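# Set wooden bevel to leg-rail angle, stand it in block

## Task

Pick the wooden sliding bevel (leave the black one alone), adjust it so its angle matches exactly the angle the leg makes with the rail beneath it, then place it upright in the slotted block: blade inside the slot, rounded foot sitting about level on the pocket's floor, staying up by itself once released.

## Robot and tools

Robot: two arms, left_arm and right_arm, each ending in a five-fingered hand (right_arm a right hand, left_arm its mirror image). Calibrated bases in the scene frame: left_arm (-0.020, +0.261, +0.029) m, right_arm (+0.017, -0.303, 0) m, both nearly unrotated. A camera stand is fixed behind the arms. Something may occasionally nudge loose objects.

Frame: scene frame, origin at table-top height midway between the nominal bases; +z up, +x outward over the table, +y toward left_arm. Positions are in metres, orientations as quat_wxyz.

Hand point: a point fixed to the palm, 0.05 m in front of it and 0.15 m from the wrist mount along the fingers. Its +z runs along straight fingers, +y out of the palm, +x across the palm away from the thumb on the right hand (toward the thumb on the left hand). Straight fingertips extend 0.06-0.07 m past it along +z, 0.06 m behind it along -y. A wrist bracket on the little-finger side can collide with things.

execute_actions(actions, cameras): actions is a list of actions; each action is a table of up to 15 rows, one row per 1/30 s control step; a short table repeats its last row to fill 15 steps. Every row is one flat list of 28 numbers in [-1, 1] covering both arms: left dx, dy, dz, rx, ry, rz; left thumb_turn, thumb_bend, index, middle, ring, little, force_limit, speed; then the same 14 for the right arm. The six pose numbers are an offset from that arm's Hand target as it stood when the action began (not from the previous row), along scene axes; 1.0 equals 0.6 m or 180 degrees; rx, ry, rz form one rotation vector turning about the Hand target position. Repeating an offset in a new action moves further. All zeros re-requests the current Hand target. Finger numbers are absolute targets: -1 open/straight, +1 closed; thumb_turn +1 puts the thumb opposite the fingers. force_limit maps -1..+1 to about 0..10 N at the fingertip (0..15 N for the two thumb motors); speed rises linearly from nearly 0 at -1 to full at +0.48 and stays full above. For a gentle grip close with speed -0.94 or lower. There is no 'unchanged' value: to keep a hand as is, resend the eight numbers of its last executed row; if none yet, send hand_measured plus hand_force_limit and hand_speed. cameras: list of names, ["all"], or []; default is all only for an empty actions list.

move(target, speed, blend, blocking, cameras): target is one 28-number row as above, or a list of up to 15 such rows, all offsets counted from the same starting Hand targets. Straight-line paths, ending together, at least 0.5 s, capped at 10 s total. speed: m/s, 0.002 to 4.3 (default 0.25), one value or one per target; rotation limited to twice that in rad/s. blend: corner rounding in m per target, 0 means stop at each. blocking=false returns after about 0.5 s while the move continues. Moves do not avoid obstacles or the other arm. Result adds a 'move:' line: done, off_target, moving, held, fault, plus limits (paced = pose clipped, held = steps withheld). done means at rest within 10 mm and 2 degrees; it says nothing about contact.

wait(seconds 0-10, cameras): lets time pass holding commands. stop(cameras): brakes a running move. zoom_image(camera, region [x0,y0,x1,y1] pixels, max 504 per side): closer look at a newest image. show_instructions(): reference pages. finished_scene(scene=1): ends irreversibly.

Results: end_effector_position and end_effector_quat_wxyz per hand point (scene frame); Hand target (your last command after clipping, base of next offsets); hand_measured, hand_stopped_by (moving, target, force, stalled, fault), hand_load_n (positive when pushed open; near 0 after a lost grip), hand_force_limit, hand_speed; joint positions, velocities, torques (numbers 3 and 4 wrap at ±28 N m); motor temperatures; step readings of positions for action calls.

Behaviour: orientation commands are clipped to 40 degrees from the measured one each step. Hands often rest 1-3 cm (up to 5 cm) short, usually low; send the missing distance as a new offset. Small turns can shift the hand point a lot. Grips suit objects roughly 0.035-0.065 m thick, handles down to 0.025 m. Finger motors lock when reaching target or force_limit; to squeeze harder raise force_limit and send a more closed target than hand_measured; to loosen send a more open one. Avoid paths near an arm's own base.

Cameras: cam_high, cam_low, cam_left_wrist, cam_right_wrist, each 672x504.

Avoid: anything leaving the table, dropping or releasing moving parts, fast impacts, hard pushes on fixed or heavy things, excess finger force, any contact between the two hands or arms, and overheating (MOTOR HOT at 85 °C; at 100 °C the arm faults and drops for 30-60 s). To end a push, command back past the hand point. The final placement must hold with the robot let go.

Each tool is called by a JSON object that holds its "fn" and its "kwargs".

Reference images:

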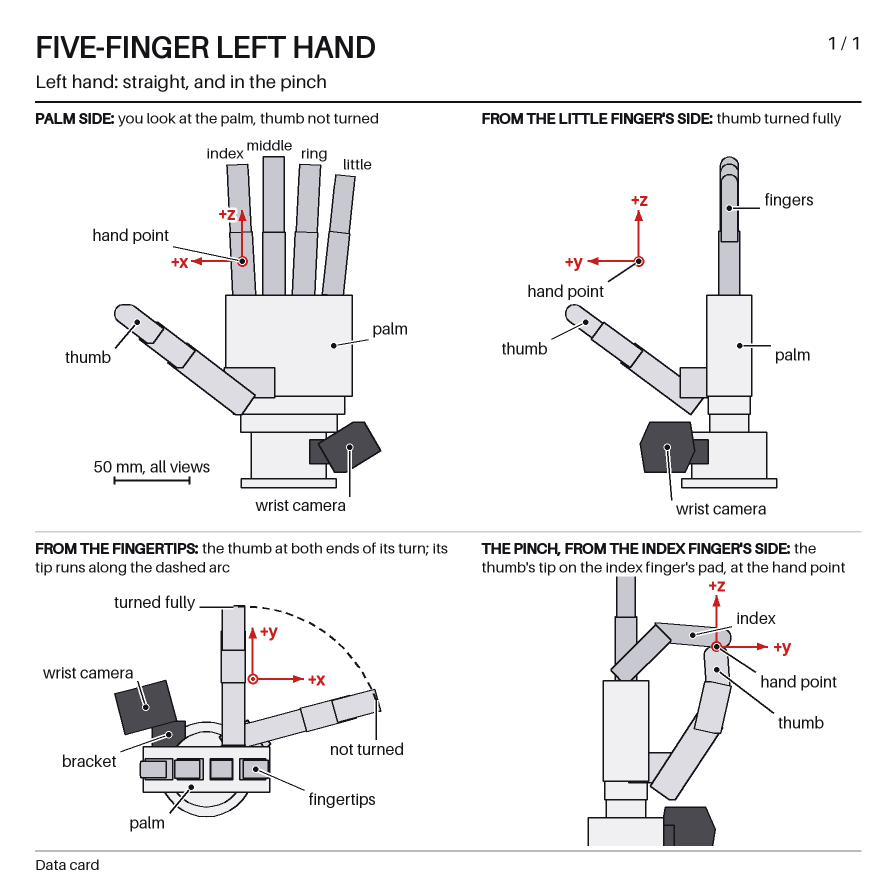

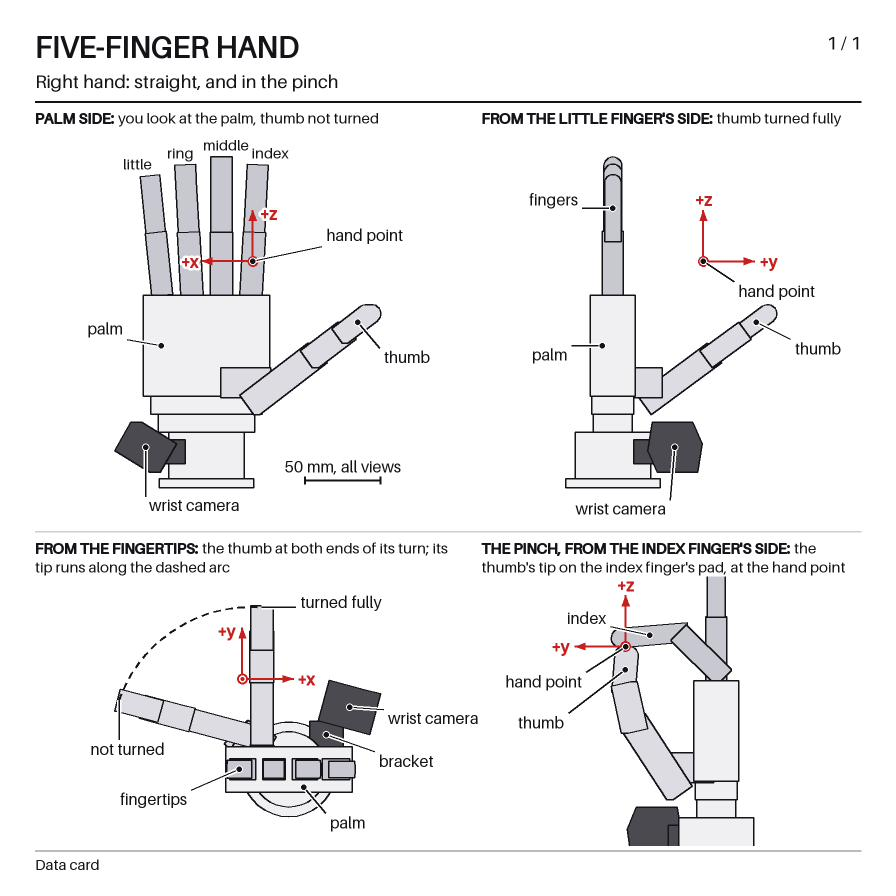

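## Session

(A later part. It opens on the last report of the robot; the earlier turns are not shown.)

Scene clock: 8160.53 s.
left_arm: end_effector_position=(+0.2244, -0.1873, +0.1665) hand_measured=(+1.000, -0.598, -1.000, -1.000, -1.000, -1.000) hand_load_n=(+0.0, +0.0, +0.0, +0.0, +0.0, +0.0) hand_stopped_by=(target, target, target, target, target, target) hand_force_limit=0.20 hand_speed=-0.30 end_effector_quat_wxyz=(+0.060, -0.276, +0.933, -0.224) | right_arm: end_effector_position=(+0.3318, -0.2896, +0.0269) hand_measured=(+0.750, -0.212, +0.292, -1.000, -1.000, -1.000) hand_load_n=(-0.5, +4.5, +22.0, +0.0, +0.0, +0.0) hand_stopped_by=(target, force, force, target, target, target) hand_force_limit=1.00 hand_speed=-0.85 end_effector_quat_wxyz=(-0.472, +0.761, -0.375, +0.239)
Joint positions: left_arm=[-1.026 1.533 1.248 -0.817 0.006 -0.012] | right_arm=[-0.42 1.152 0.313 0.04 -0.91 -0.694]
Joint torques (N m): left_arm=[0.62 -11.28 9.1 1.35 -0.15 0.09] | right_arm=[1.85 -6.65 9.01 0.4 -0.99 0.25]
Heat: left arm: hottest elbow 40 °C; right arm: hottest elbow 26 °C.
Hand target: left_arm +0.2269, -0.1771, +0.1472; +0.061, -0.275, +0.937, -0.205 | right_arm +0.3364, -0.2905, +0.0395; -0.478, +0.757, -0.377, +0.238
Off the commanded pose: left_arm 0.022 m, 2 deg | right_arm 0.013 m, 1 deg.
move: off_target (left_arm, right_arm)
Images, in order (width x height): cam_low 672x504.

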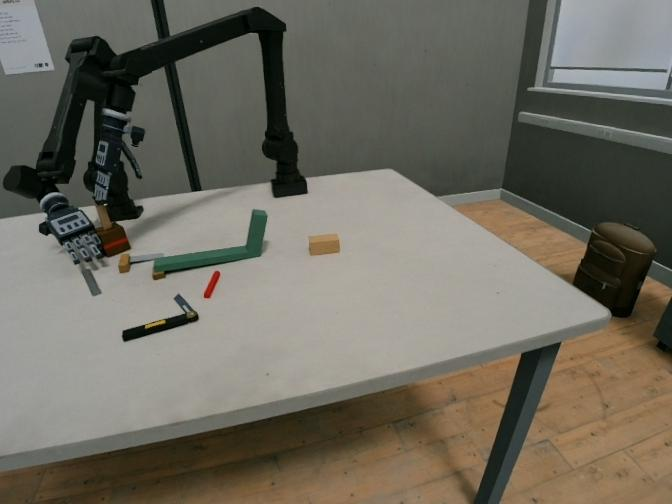

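{"fn": "move", "kwargs": {"target": [0,0.0,0,0,0,0,1,-0.6,-1,-1,-1,-1,0.2,-0.3, 0.0193,0.002,0.02,0,0,0,0.75,-0.02,0.55,-1,-1,-1,1.0,-0.85], "speed": 0.04, "cameras": ["cam_low","cam_right_wrist"]}}

{"fn": "zoom_image", "kwargs": {"camera": "cam_low", "region": [60, 190, 150, 270]}}

{"fn": "zoom_image", "kwargs": {"camera": "cam_right_wrist", "region": [200, 180, 500, 405]}}

Scene clock: 8171.67 s.
left_arm: end_effector_position=(+0.2244, -0.1873, +0.1665) hand_measured=(+1.000, -0.598, -1.000, -1.000, -1.000, -1.000) hand_load_n=(+0.0, +0.0, +0.0, +0.0, -0.5, +0.0) hand_stopped_by=(target, target, target, target, target, target) hand_force_limit=0.20 hand_speed=-0.30 end_effector_quat_wxyz=(+0.060, -0.276, +0.933, -0.224) | right_arm: end_effector_position=(+0.3332, -0.2891, +0.0277) hand_measured=(+0.750, -0.212, +0.292, -1.000, -1.000, -1.000) hand_load_n=(-1.5, +7.0, +19.0, +0.0, -0.5, +0.0) hand_stopped_by=(target, force, force, target, target, target) hand_force_limit=1.00 hand_speed=-0.85 end_effector_quat_wxyz=(-0.466, +0.764, -0.381, +0.232)
Joint positions: left_arm=[-1.026 1.533 1.248 -0.817 0.006 -0.012] | right_arm=[-0.408 1.15 0.328 0.005 -0.89 -0.689]
Joint torques (N m): left_arm=[0.62 -11.28 9.1 1.35 -0.15 0.09] | right_arm=[2.61 -7 10.97 0.95 -1.23 0.45]
Heat: left arm: hottest elbow 40 °C; right arm: hottest elbow 28 °C.
Hand target: left_arm +0.2269, -0.1771, +0.1472; +0.061, -0.275, +0.937, -0.205 | right_arm +0.3479, -0.2893, +0.0515; -0.478, +0.757, -0.377, +0.238
Off the commanded pose: left_arm 0.022 m, 2 deg | right_arm 0.028 m, 2 deg.
move: off_target (left_arm, right_arm)
camera_calibration:
cam_right_wrist: T_world_to_cam=[[-0.212376, -0.471059, -0.856154, -0.0417771], [-0.919394, 0.393162, 0.0117443, 0.430435], [0.331075, 0.789637, -0.516587, 0.247832], [0, 0, 0, 1]] pos_world=[0.304816, -0.384608, 0.0872041]
Images, in order (width x height): cam_low 672x504, cam_right_wrist 672x504.

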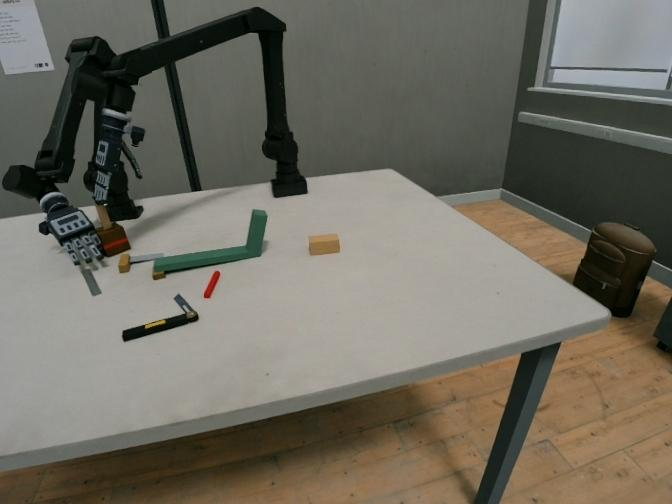

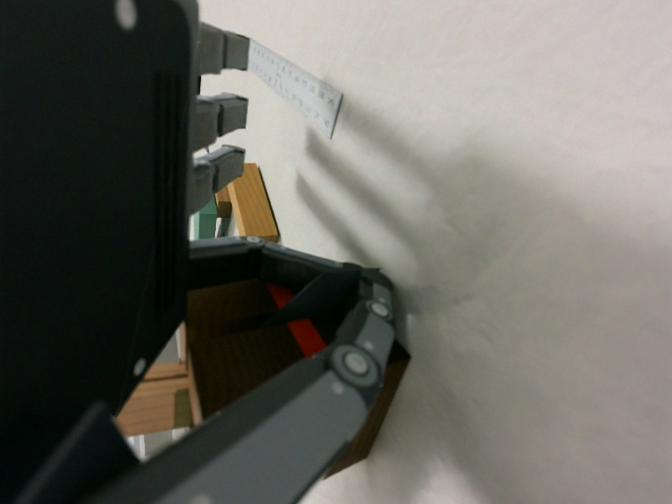

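Scaled by 5.600 from the camera's 672x504 image, which has a finer 960x720 frame.

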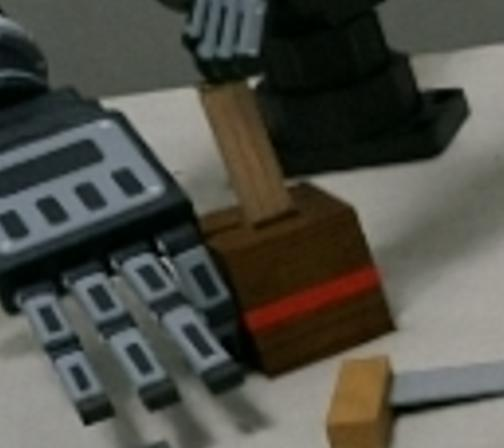

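Scaled by 1.680 from the camera's 672x504 image, which has a finer 960x720 frame.

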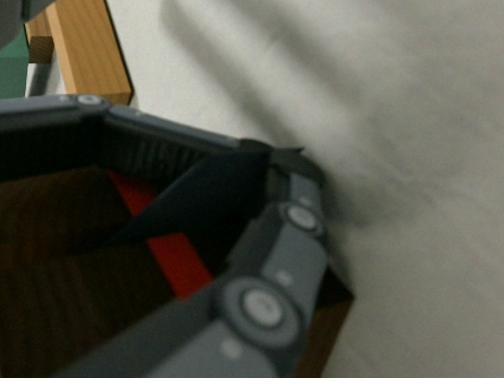

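{"fn": "move", "kwargs": {"target": [0,0.0,0,0,0,0,1,-0.6,-1,-1,-1,-1,0.2,-0.3, 0.012,-0.008,0.025,0,0,0,0.75,-0.02,0.55,-1,-1,-1,1.0,-0.85], "speed": 0.04, "cameras": ["cam_low","cam_right_wrist"]}}

{"fn": "zoom_image", "kwargs": {"camera": "cam_low", "region": [60, 190, 150, 270]}}

{"fn": "zoom_image", "kwargs": {"camera": "cam_right_wrist", "region": [200, 180, 500, 405]}}

Scene clock: 8181.67 s.
left_arm: end_effector_position=(+0.2250, -0.1869, +0.1692) hand_measured=(+1.000, -0.598, -1.000, -1.000, -1.000, -1.000) hand_load_n=(+0.0, +0.0, +0.0, +0.0, +0.0, +0.0) hand_stopped_by=(target, target, target, target, target, target) hand_force_limit=0.20 hand_speed=-0.30 end_effector_quat_wxyz=(+0.062, -0.276, +0.932, -0.226) | right_arm: end_effector_position=(+0.3347, -0.2902, +0.0355) hand_measured=(+0.750, -0.212, +0.292, -1.000, -1.000, -1.000) hand_load_n=(-2.0, +9.0, +18.0, -0.5, +0.0, +0.0) hand_stopped_by=(target, force, force, target, target, target) hand_force_limit=1.00 hand_speed=-0.85 end_effector_quat_wxyz=(-0.464, +0.764, -0.389, +0.222)
Joint positions: left_arm=[-1.025 1.527 1.248 -0.817 0.003 -0.012] | right_arm=[-0.408 1.134 0.357 -0.063 -0.886 -0.689]
Joint torques (N m): left_arm=[0.62 -10.81 9.1 1.35 -0.08 0.09] | right_arm=[2.2 -7.18 12.53 1.07 -1.53 0.37]
Heat: left arm: hottest elbow 40 °C; right arm: hottest elbow 28 °C.
Hand target: left_arm +0.2268, -0.1772, +0.1472; +0.061, -0.275, +0.937, -0.205 | right_arm +0.3552, -0.2942, +0.0665; -0.478, +0.757, -0.377, +0.238
Off the commanded pose: left_arm 0.024 m, 2 deg | right_arm 0.037 m, 3 deg.
move: off_target (left_arm, right_arm)
camera_calibration:
cam_right_wrist: T_world_to_cam=[[-0.233586, -0.46362, -0.854689, -0.0262124], [-0.917791, 0.395397, 0.0363512, 0.431416], [0.321089, 0.792917, -0.517866, 0.25662], [0, 0, 0, 1]] pos_world=[0.307429, -0.386212, 0.0948088]
Images, in order (width x height): cam_low 672x504, cam_right_wrist 672x504.

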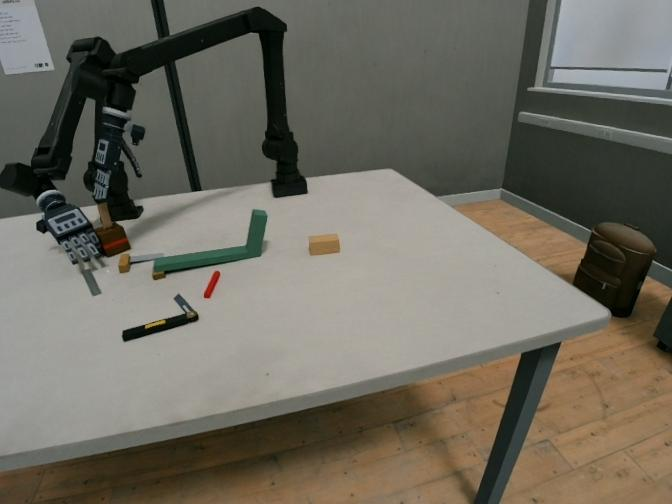

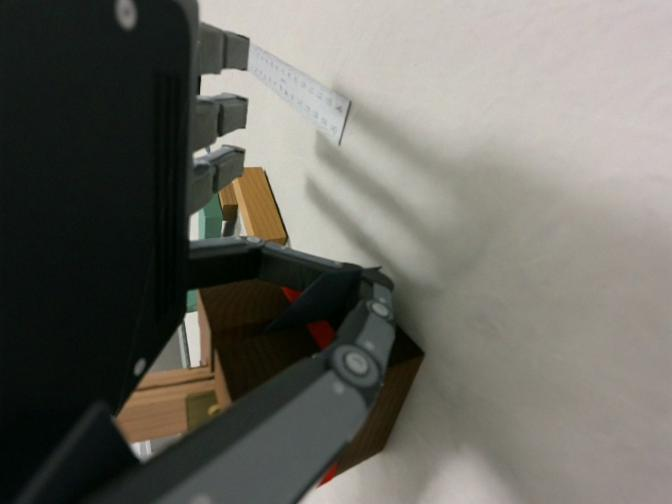

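Scaled by 5.600 from the camera's 672x504 image, which has a finer 960x720 frame.

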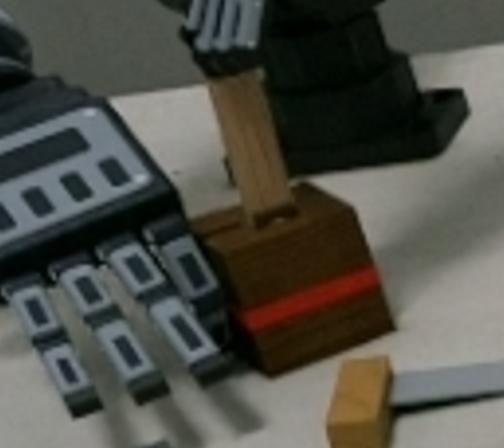

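Scaled by 1.680 from the camera's 672x504 image, which has a finer 960x720 frame.

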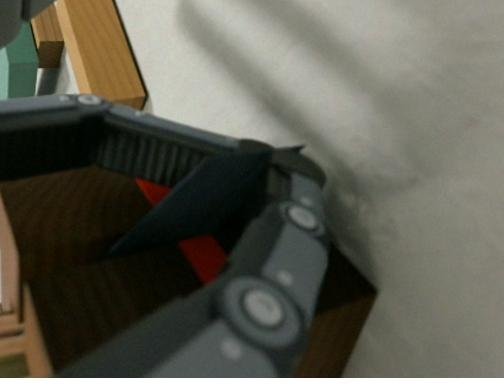

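{"fn": "move", "kwargs": {"target": [-0.003,0.004,-0.03,0,0,0,1,-0.6,-1,-1,-1,-1,0.2,-0.3, 0,0,0,0,0,0,0.75,-0.02,0.55,-1,-1,-1,1.0,-0.85], "speed": 0.03, "cameras": ["cam_low","cam_left_wrist"]}}

{"fn": "zoom_image", "kwargs": {"camera": "cam_low", "region": [60, 190, 150, 270]}}

{"fn": "zoom_image", "kwargs": {"camera": "cam_left_wrist", "region": [240, 40, 520, 250]}}

Scene clock: 8192.23 s.
left_arm: end_effector_position=(+0.2218, -0.1817, +0.1415) hand_measured=(+1.000, -0.598, -1.000, -1.000, -1.000, -1.000) hand_load_n=(+0.0, +0.0, +0.0, +0.0, -0.5, +0.0) hand_stopped_by=(target, target, target, target, target, target) hand_force_limit=0.20 hand_speed=-0.30 end_effector_quat_wxyz=(+0.060, -0.276, +0.934, -0.218) | right_arm: end_effector_position=(+0.3445, -0.2906, +0.0535) hand_measured=(+0.750, -0.212, +0.292, -1.000, -1.000, -1.000) hand_load_n=(-0.5, +10.0, +8.5, -0.5, +0.0, +0.0) hand_stopped_by=(target, force, force, target, target, target) hand_force_limit=1.00 hand_speed=-0.85 end_effector_quat_wxyz=(-0.475, +0.758, -0.382, +0.231)
Joint positions: left_arm=[-1.025 1.546 1.196 -0.765 0.003 -0.012] | right_arm=[-0.408 1.11 0.383 -0.072 -0.907 -0.666]
Joint torques (N m): left_arm=[0.5 -11.52 9.98 1.22 -0.08 0.08] | right_arm=[2.2 -5.42 10.63 1.36 -0.62 0.1]
Heat: left arm: hottest elbow 40 °C; right arm: hottest elbow 30 °C.
Hand target: left_arm +0.2251, -0.1748, +0.1293; +0.061, -0.275, +0.937, -0.205 | right_arm +0.3552, -0.2941, +0.0665; -0.478, +0.757, -0.377, +0.238
Off the commanded pose: left_arm 0.015 m, 1 deg | right_arm 0.017 m, 1 deg.
move: off_target (left_arm, right_arm)
camera_calibration:
cam_left_wrist: T_world_to_cam=[[0.271784, -0.866195, 0.419332, -0.276726], [-0.935724, -0.136052, 0.32544, 0.145323], [-0.224844, -0.480829, -0.847496, 0.195751], [0, 0, 0, 1]] pos_world=[0.255205, -0.125804, 0.234645]
Images, in order (width x height): cam_low 672x504, cam_left_wrist 672x504.

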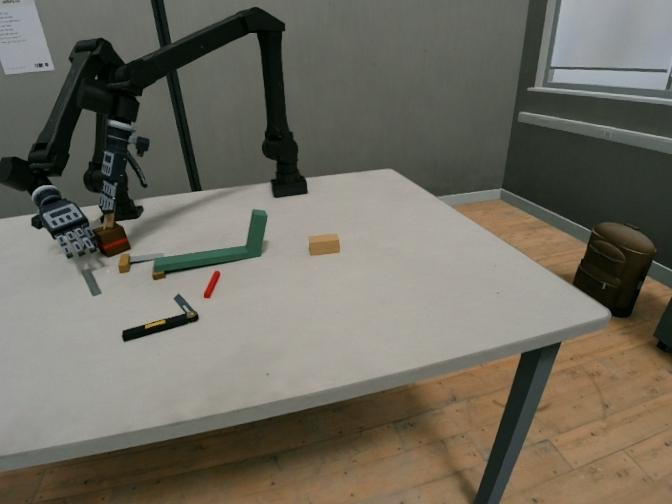

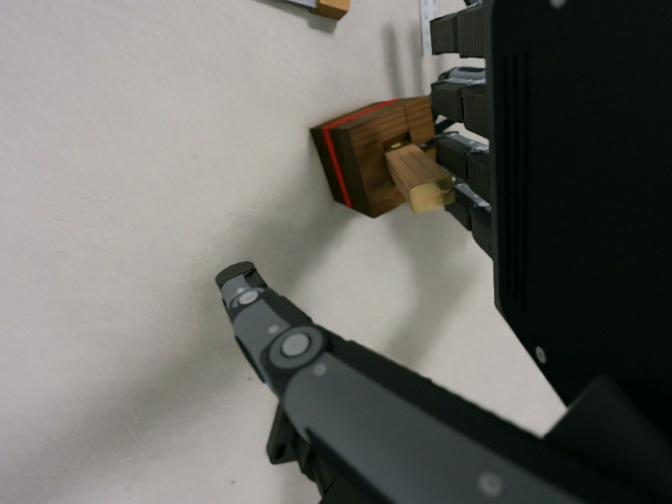

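Scaled by 5.600 from the camera's 672x504 image, which has a finer 960x720 frame.

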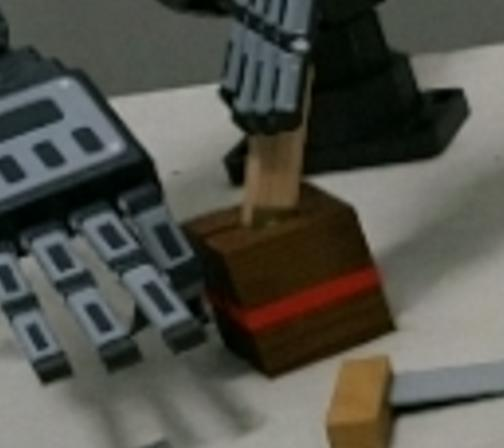

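Scaled by 1.800 from the camera's 672x504 image, which has a finer 960x720 frame.

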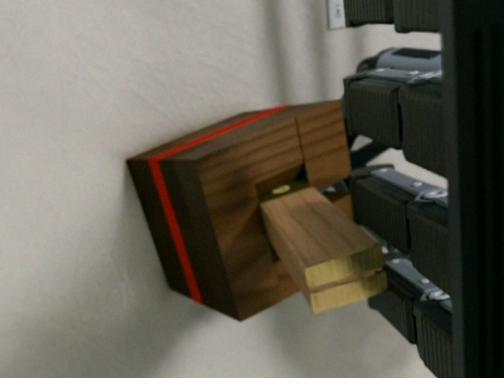

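{"fn": "move", "kwargs": {"target": [[0,0.0,0.08,0,0,0,1,-0.6,-1,-1,-1,-1,0.2,-0.3, 0,0,0,0,0,0,0.75,-0.02,0.55,-1,-1,-1,1.0,-0.85],[-0.015,0.02,0.08,0,0,0,1,-0.6,-1,-1,-1,-1,0.2,-0.3, 0,0,0,0,0,0,0.75,-0.02,0.55,-1,-1,-1,1.0,-0.85]], "speed": 0.08, "cameras": ["all"]}}

{"fn": "zoom_image", "kwargs": {"camera": "cam_low", "region": [60, 190, 150, 270]}}

{"fn": "zoom_image", "kwargs": {"camera": "cam_right_wrist", "region": [80, 180, 500, 495]}}

Scene clock: 8262.70 s.
left_arm: end_effector_position=(+0.2140, -0.1683, +0.1757) hand_measured=(+1.000, -0.598, -1.000, -1.000, -1.000, -1.000) hand_load_n=(+0.0, +0.0, +0.0, +0.0, +0.0, +0.0) hand_stopped_by=(target, target, target, target, target, target) hand_force_limit=0.20 hand_speed=-0.30 end_effector_quat_wxyz=(+0.059, -0.277, +0.936, -0.210) | right_arm: end_effector_position=(+0.3445, -0.2906, +0.0535) hand_measured=(+0.750, -0.212, +0.292, -1.000, -1.000, -1.000) hand_load_n=(-1.0, +9.5, +8.5, +0.0, +0.0, +0.0) hand_stopped_by=(target, force, force, target, target, target) hand_force_limit=1.00 hand_speed=-0.85 end_effector_quat_wxyz=(-0.476, +0.758, -0.382, +0.230)
Joint positions: left_arm=[-1.025 1.489 1.228 -0.87 0.001 -0.012] | right_arm=[-0.408 1.11 0.383 -0.072 -0.907 -0.665]
Joint torques (N m): left_arm=[0.38 -12.69 11.26 0.55 -0.04 0.06] | right_arm=[2.14 -5.42 10.65 1.33 -0.62 0.11]
Heat: left arm: hottest elbow 40 °C; right arm: hottest elbow 31 °C.
Hand target: left_arm +0.2160, -0.1628, +0.1772; +0.061, -0.275, +0.937, -0.205 | right_arm +0.3552, -0.2941, +0.0665; -0.478, +0.757, -0.377, +0.238
Off the commanded pose: left_arm 0.006 m, 1 deg | right_arm 0.017 m, 1 deg.
move: off_target (right_arm)
camera_calibration:
cam_left_wrist: T_world_to_cam=[[0.275553, -0.871539, 0.405575, -0.276671], [-0.933391, -0.141676, 0.329711, 0.126444], [-0.229896, -0.469413, -0.852525, 0.233324], [0, 0, 0, 1]] pos_world=[0.2479, -0.11369, 0.269435]
cam_right_wrist: T_world_to_cam=[[-0.205495, -0.452387, -0.867824, -0.014439], [-0.919847, 0.392048, 0.0134441, 0.440939], [0.334146, 0.801028, -0.49669, 0.259817], [0, 0, 0, 1]] pos_world=[0.315812, -0.387521, 0.11059]

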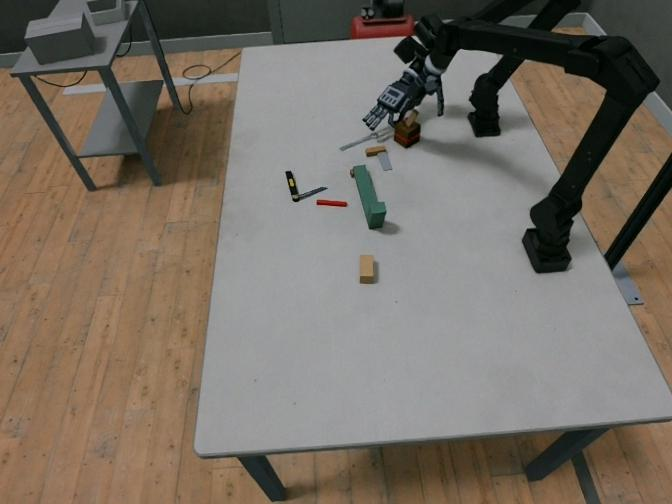

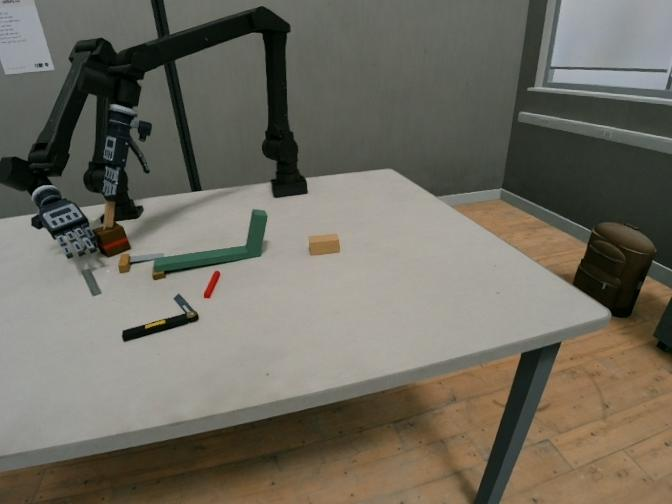

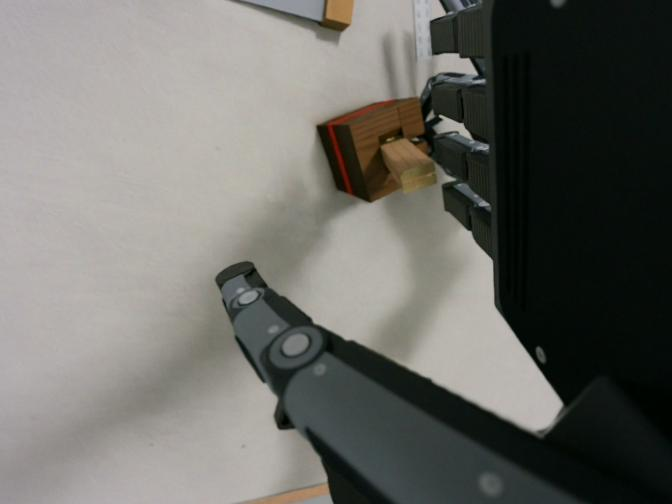

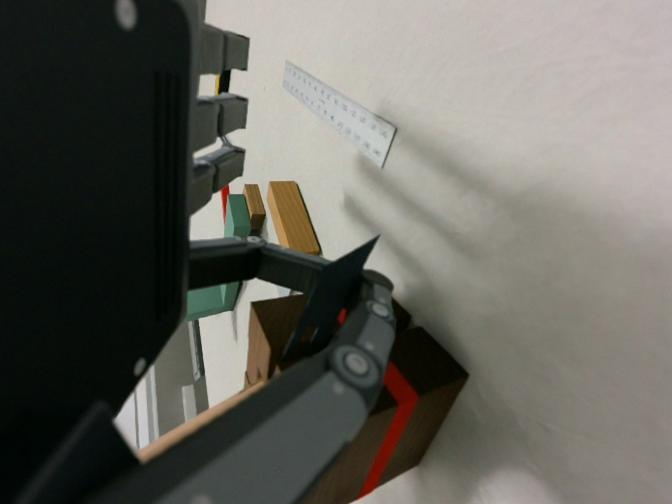

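Scaled by 5.600 from the camera's 672x504 image, which has a finer 960x720 frame.

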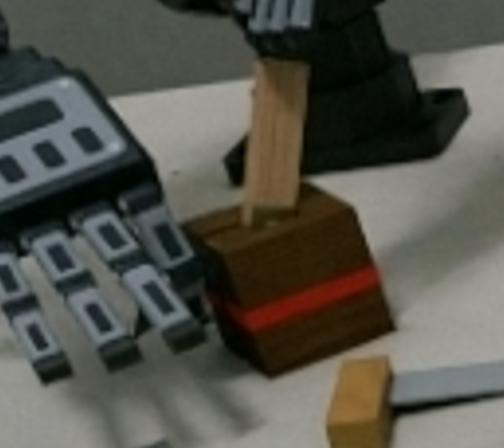

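Scaled by 1.200 from the camera's 672x504 image, which has a finer 960x720 frame.

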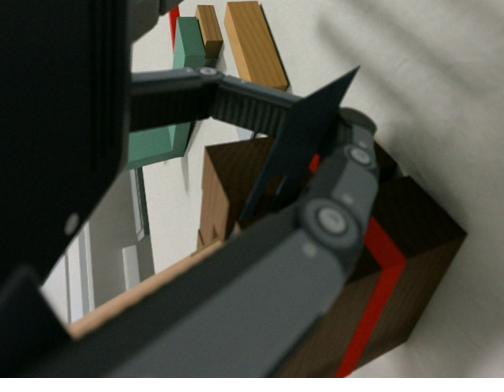

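{"fn": "move", "kwargs": {"target": [[-0.02,0.1,0.12,0,0,0,1,-0.6,-1,-1,-1,-1,0.2,-0.3, -0.022,0.0,-0.015,0,0,0,0.75,-0.02,0.55,-1,-1,-1,1.0,-0.85],[-0.02,0.12,0.12,-0.243,0.101,0.15,1,-0.6,-0.4,-0.4,-0.3,-0.5,0.2,-0.3, -0.022,0.0,-0.015,0,0,0,0.75,-0.02,0.55,-1,-1,-1,1.0,-0.85],[0.08,0.10,0.05,-0.486,0.202,0.299,1,-0.6,-0.4,-0.4,-0.3,-0.5,0.2,-0.3, -0.022,0.0,-0.015,0,0,0,0.75,-0.02,0.55,-1,-1,-1,1.0,-0.85]], "speed": 0.15, "blend": [0.02,0.02,0], "cameras": ["all"]}}

Scene clock: 8404.57 s.
left_arm: end_effector_position=(+0.2702, -0.1014, +0.2089) hand_measured=(+1.000, -0.598, -0.400, -0.400, -0.300, -0.500) hand_load_n=(+0.0, +0.0, +0.0, +0.0, +0.0, +0.0) hand_stopped_by=(target, target, target, target, target, target) hand_force_limit=0.20 hand_speed=-0.30 end_effector_quat_wxyz=(+0.308, +0.633, -0.318, +0.635) | right_arm: end_effector_position=(+0.3446, -0.2922, +0.0562) hand_measured=(+0.750, -0.212, +0.292, -1.000, -1.000, -1.000) hand_load_n=(-1.0, +10.0, +8.5, +0.0, +0.0, +0.0) hand_stopped_by=(target, force, force, target, target, target) hand_force_limit=1.00 hand_speed=-0.85 end_effector_quat_wxyz=(-0.479, +0.757, -0.377, +0.235)
Joint positions: left_arm=[-0.679 1.539 0.307 1.228 0.257 -1.555] | right_arm=[-0.417 1.104 0.383 -0.073 -0.92 -0.675]
Joint torques (N m): left_arm=[-1.2 -6.71 5.2 2.85 -0.08 -0.32] | right_arm=[1.2 -5.89 7.34 1.5 -0.69 -0.07]
Heat: left arm: hottest elbow 40 °C; right arm: hottest elbow 32 °C.
Hand target: left_arm +0.2642, -0.1028, +0.2073; +0.316, +0.632, -0.316, +0.633 | right_arm +0.3420, -0.2941, +0.0575; -0.478, +0.757, -0.377, +0.238
Off the commanded pose: left_arm 0.007 m, 1 deg | right_arm 0.003 m, 0 deg.
move: done; blend cut to 0 m at target 2
camera_calibration:
cam_left_wrist: T_world_to_cam=[[0.77309, 0.578557, 0.260005, -0.204251], [-0.457608, 0.224877, 0.860247, -0.0246497], [0.439233, -0.784029, 0.438602, -0.176469], [0, 0, 0, 1]] pos_world=[0.224135, -0.0146429, 0.151711]
cam_right_wrist: T_world_to_cam=[[-0.191789, -0.45344, -0.870407, -0.0175905], [-0.921497, 0.388385, 0.000716035, 0.441787], [0.337729, 0.802215, -0.492332, 0.26123], [0, 0, 0, 1]] pos_world=[0.315506, -0.389123, 0.112985]

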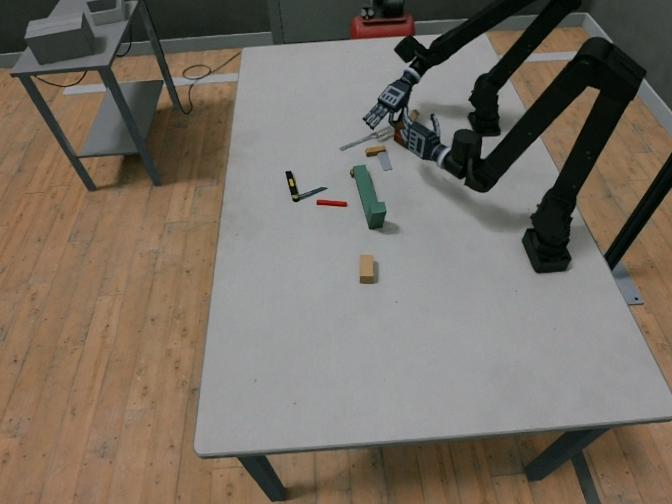

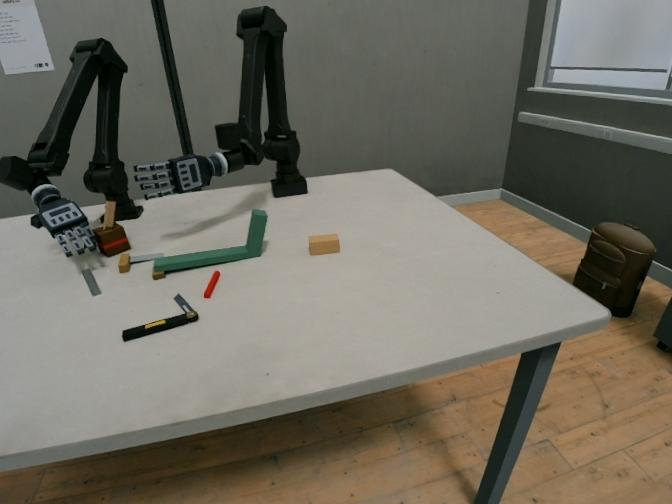

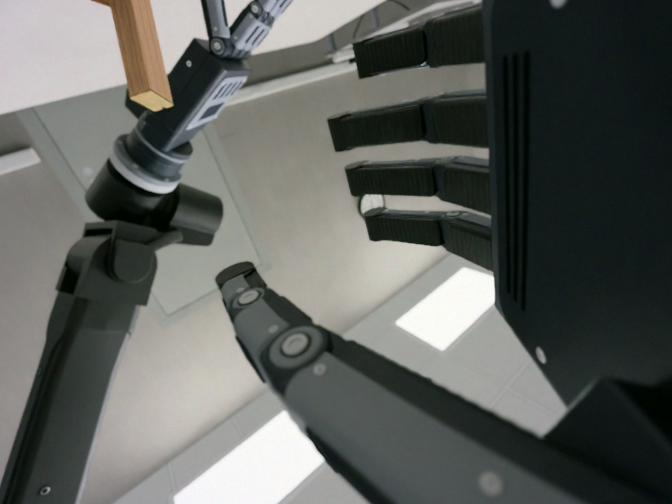

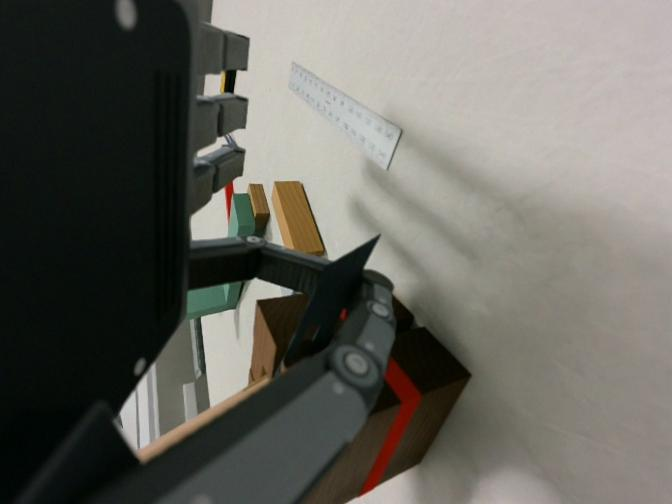

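{"fn": "zoom_image", "kwargs": {"camera": "cam_low", "region": [60, 180, 150, 260]}}

{"fn": "zoom_image", "kwargs": {"camera": "cam_high", "region": [370, 80, 450, 160]}}

{"fn": "zoom_image", "kwargs": {"camera": "cam_left_wrist", "region": [60, 0, 360, 200]}}

Scaled by 5.600 from the camera's 672x504 image, which has a finer 960x720 frame.

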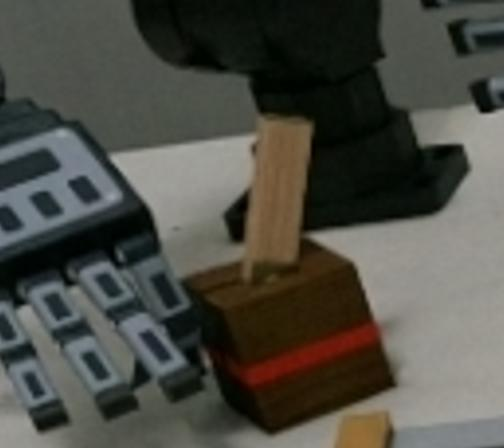

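Scaled by 6.300 from the camera's 672x504 image, which has a finer 960x720 frame.

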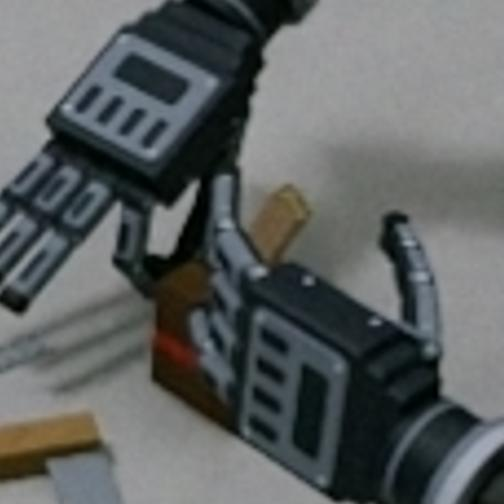

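Scaled by 1.680 from the camera's 672x504 image, which has a finer 960x720 frame.

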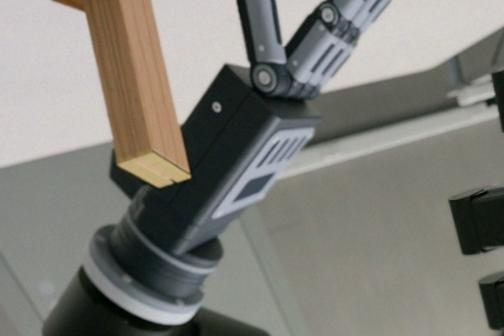

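{"fn": "move", "kwargs": {"target": [[0.078,-0.112,-0.079,0,0,0,1,-0.8,-0.5,-0.5,-0.3,-0.5,0.2,-0.3, 0,0,0,0,0,0,0.75,-0.02,0.55,-1,-1,-1,1.0,-0.85],[0.078,-0.157,-0.142,0,0,0,1,-0.8,-0.5,-0.5,-0.3,-0.5,0.2,-0.3, 0,0,0,0,0,0,0.75,-0.02,0.55,-1,-1,-1,1.0,-0.85]], "speed": 0.12, "blend": [0.02,0], "cameras": ["cam_high","cam_low","cam_left_wrist"]}}

Scene clock: 8449.87 s.
left_arm: end_effector_position=(+0.3094, -0.1886, +0.1147) hand_measured=(+1.000, -0.800, -0.500, -0.500, -0.300, -0.500) hand_load_n=(+0.0, +0.0, +0.0, -0.5, +0.0, +0.0) hand_stopped_by=(target, target, target, target, target, target) hand_force_limit=0.20 hand_speed=-0.30 end_effector_quat_wxyz=(+0.305, +0.642, -0.322, +0.625) | right_arm: end_effector_position=(+0.3446, -0.2922, +0.0562) hand_measured=(+0.750, -0.212, +0.292, -1.000, -1.000, -1.000) hand_load_n=(-0.5, +10.0, +8.5, +0.0, +0.0, +0.0) hand_stopped_by=(target, force, force, target, target, target) hand_force_limit=1.00 hand_speed=-0.85 end_effector_quat_wxyz=(-0.479, +0.757, -0.377, +0.235)
Joint positions: left_arm=[-0.8 2.012 0.563 1.415 0.138 -1.556] | right_arm=[-0.417 1.104 0.383 -0.073 -0.92 -0.675]
Joint torques (N m): left_arm=[-1.03 -11.28 6.05 2.99 -0.08 -0.31] | right_arm=[1.26 -5.95 7.35 1.5 -0.7 -0.07]
Heat: left arm: hottest elbow 38 °C; right arm: hottest elbow 30 °C.
Hand target: left_arm +0.3109, -0.1970, +0.1222; +0.317, +0.632, -0.316, +0.633 | right_arm +0.3420, -0.2941, +0.0575; -0.478, +0.757, -0.377, +0.238
Off the commanded pose: left_arm 0.011 m, 2 deg | right_arm 0.003 m, 0 deg.
move: off_target (left_arm)
camera_calibration:
cam_left_wrist: T_world_to_cam=[[0.780135, 0.571262, 0.255047, -0.162593], [-0.437722, 0.20715, 0.874922, 0.0826273], [0.446976, -0.794197, 0.411659, -0.222021], [0, 0, 0, 1]] pos_world=[0.262251, -0.100562, 0.0605735]
Images, in order (width x height): cam_high 672x504, cam_low 672x504, cam_left_wrist 672x504.

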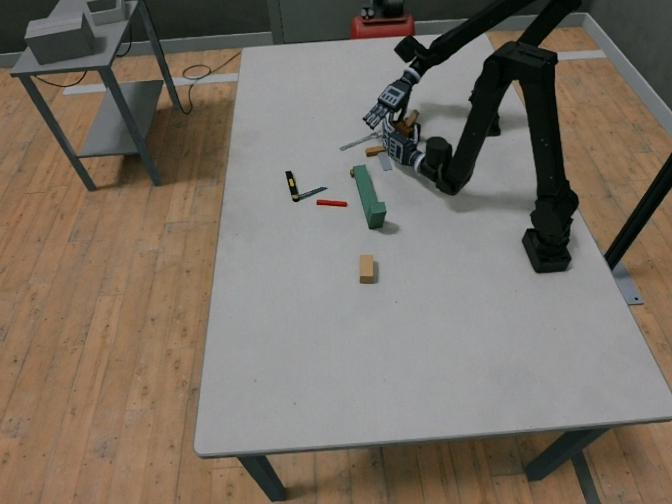

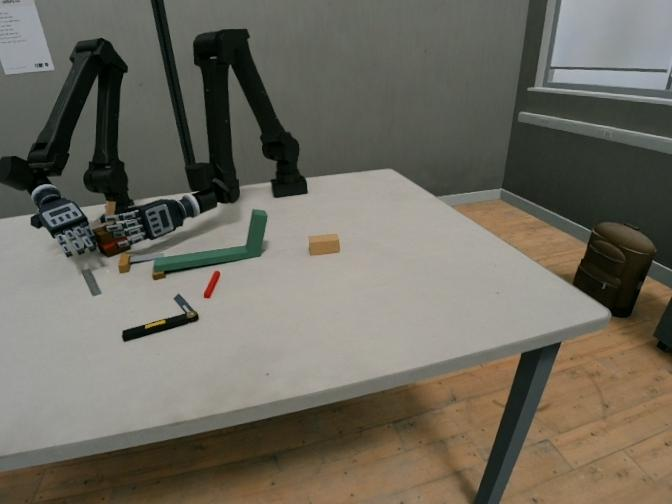

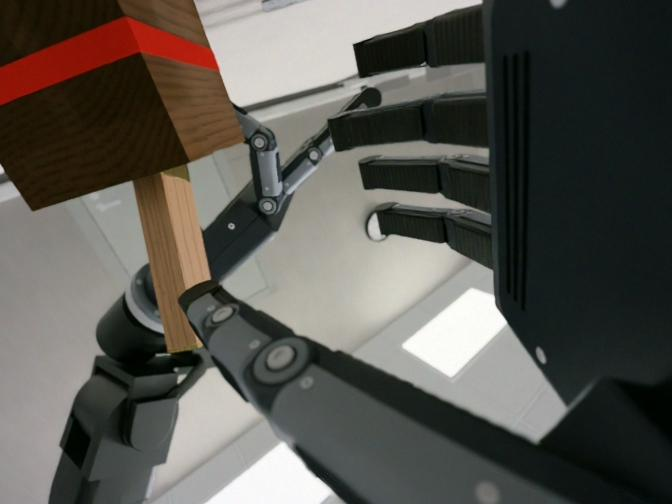

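{"fn": "move", "kwargs": {"target": [0.0077,-0.0167,0.03,0,0,0,1,-0.8,-0.5,-0.5,-0.3,-0.5,0.2,-0.3, 0,0,0,0,0,0,0.75,-0.02,0.55,-1,-1,-1,1.0,-0.85], "speed": 0.1, "cameras": ["cam_low","cam_left_wrist"]}}

Scene clock: 8483.90 s.
left_arm: end_effector_position=(+0.3137, -0.1966, +0.1314) hand_measured=(+1.000, -0.800, -0.500, -0.500, -0.300, -0.500) hand_load_n=(+0.0, +0.0, +0.0, +0.0, -0.5, +0.0) hand_stopped_by=(target, target, target, target, target, target) hand_force_limit=0.20 hand_speed=-0.30 end_effector_quat_wxyz=(+0.307, +0.637, -0.320, +0.631) | right_arm: end_effector_position=(+0.3446, -0.2922, +0.0562) hand_measured=(+0.750, -0.212, +0.292, -1.000, -1.000, -1.000) hand_load_n=(-1.0, +10.0, +8.5, +0.0, +0.0, +0.0) hand_stopped_by=(target, force, force, target, target, target) hand_force_limit=1.00 hand_speed=-0.85 end_effector_quat_wxyz=(-0.479, +0.757, -0.377, +0.235)
Joint positions: left_arm=[-0.808 1.973 0.58 1.378 0.128 -1.556] | right_arm=[-0.417 1.104 0.383 -0.073 -0.92 -0.675]
Joint torques (N m): left_arm=[-1.14 -13.04 6.68 1.51 -0.08 -0.3] | right_arm=[1.26 -5.95 7.34 1.48 -0.69 -0.07]
Heat: left arm: hottest elbow 37 °C; right arm: hottest elbow 30 °C.
Hand target: left_arm +0.3156, -0.2070, +0.1401; +0.316, +0.632, -0.316, +0.633 | right_arm +0.3420, -0.2941, +0.0575; -0.478, +0.757, -0.377, +0.238
Off the commanded pose: left_arm 0.014 m, 1 deg | right_arm 0.003 m, 0 deg.
move: off_target (left_arm)
camera_calibration:
cam_left_wrist: T_world_to_cam=[[0.775622, 0.576216, 0.257655, -0.163593], [-0.449778, 0.218158, 0.866087, 0.078797], [0.442843, -0.787643, 0.428378, -0.236686], [0, 0, 0, 1]] pos_world=[0.267142, -0.10935, 0.0752965]
Images, in order (width x height): cam_low 672x504, cam_left_wrist 672x504.

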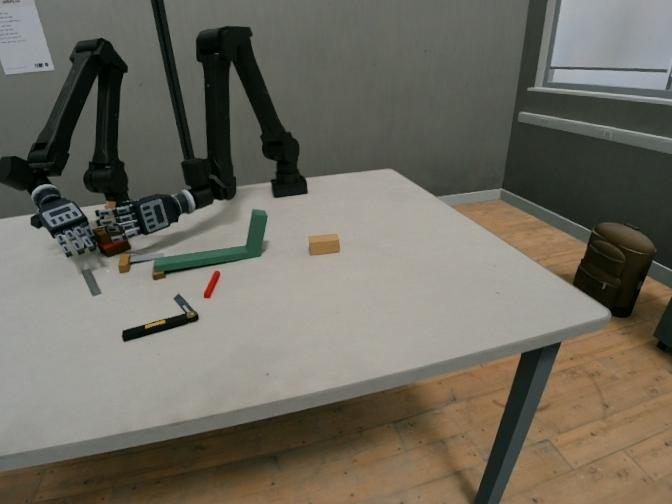

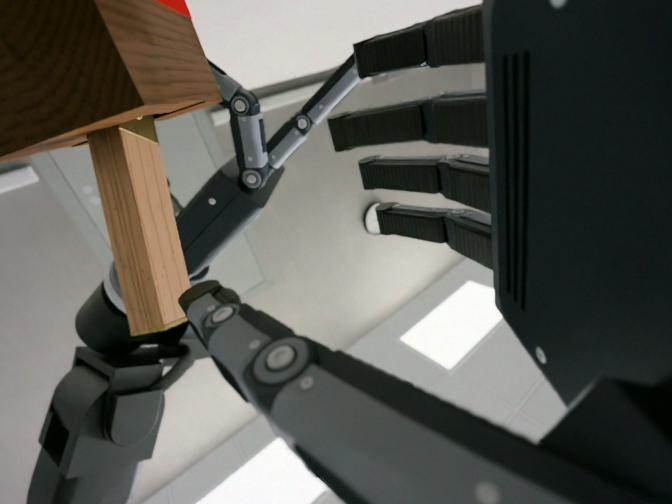

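{"fn": "move", "kwargs": {"target": [-0.06,-0.045,-0.003,0,0,0,1,-0.8,-0.5,-0.5,-0.3,-0.5,0.2,-0.3, 0,0,0,0,0,0,0.75,-0.02,0.55,-1,-1,-1,1.0,-0.85], "speed": 0.08, "cameras": ["cam_high","cam_left_wrist"]}}

{"fn": "zoom_image", "kwargs": {"camera": "cam_high", "region": [360, 80, 440, 160]}}

Scene clock: 8494.60 s.
left_arm: end_effector_position=(+0.2857, -0.2226, +0.1315) hand_measured=(+1.000, -0.800, -0.500, -0.500, -0.300, -0.500) hand_load_n=(+0.0, +0.5, +0.0, +0.0, +0.0, +0.0) hand_stopped_by=(target, target, target, target, target, target) hand_force_limit=0.20 hand_speed=-0.30 end_effector_quat_wxyz=(+0.304, +0.639, -0.315, +0.633) | right_arm: end_effector_position=(+0.3446, -0.2915, +0.0575) hand_measured=(+0.750, -0.212, +0.292, -1.000, -1.000, -1.000) hand_load_n=(-0.5, +9.0, +9.5, +0.0, -0.5, +0.0) hand_stopped_by=(target, force, force, target, target, target) hand_force_limit=1.00 hand_speed=-0.85 end_effector_quat_wxyz=(-0.480, +0.757, -0.375, +0.235)
Joint positions: left_arm=[-0.917 1.973 0.58 1.378 0.008 -1.56] | right_arm=[-0.417 1.101 0.383 -0.073 -0.925 -0.675]
Joint torques (N m): left_arm=[-1.96 -12.34 6.04 1.92 0.05 -0.25] | right_arm=[1.26 -5.71 7.35 1.48 -0.51 -0.07]
Heat: left arm: hottest elbow 37 °C; right arm: hottest elbow 29 °C.
Hand target: left_arm +0.2795, -0.2341, +0.1383; +0.317, +0.632, -0.316, +0.633 | right_arm +0.3420, -0.2941, +0.0575; -0.478, +0.757, -0.377, +0.238
Off the commanded pose: left_arm 0.015 m, 2 deg | right_arm 0.004 m, 1 deg.
move: off_target (left_arm)
camera_calibration:
cam_left_wrist: T_world_to_cam=[[0.769331, 0.585797, 0.254896, -0.122619], [-0.450279, 0.214179, 0.86682, 0.0708414], [0.453187, -0.781646, 0.428546, -0.246526], [0, 0, 0, 1]] pos_world=[0.237955, -0.136039, 0.0754962]
Images, in order (width x height): cam_high 672x504, cam_left_wrist 672x504.

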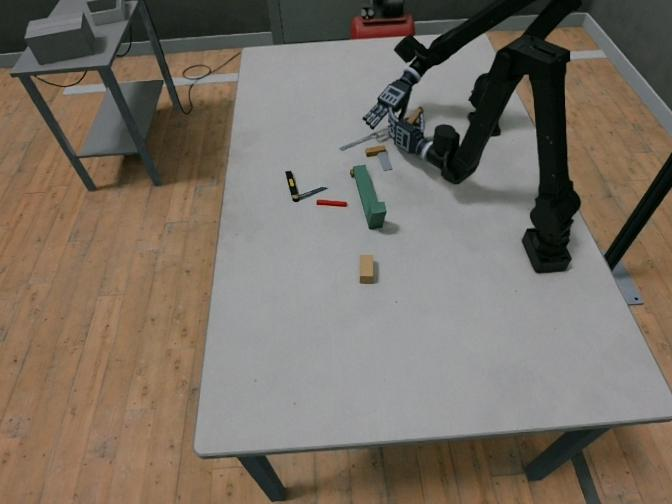

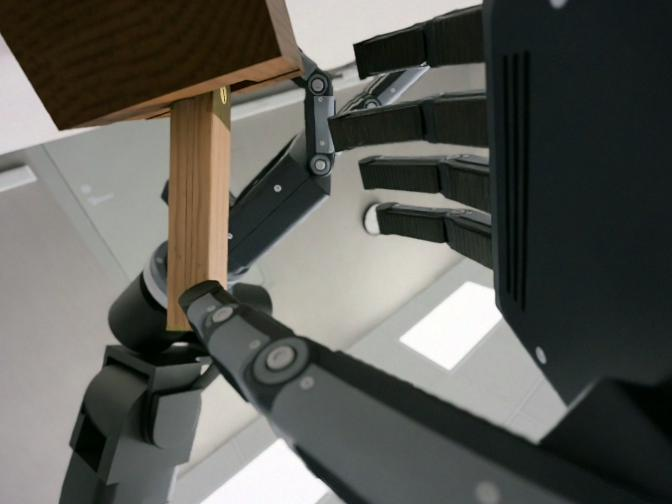

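Scaled by 6.300 from the camera's 672x504 image, which has a finer 960x720 frame.

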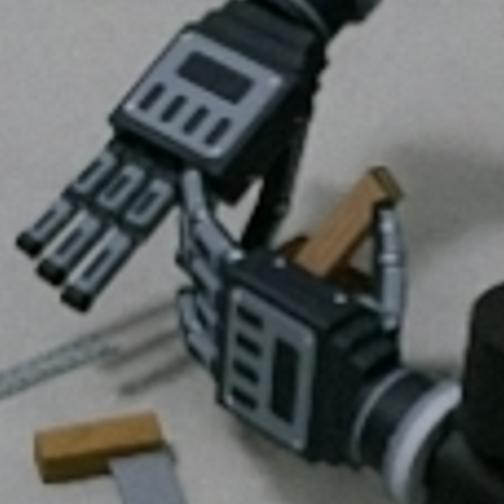

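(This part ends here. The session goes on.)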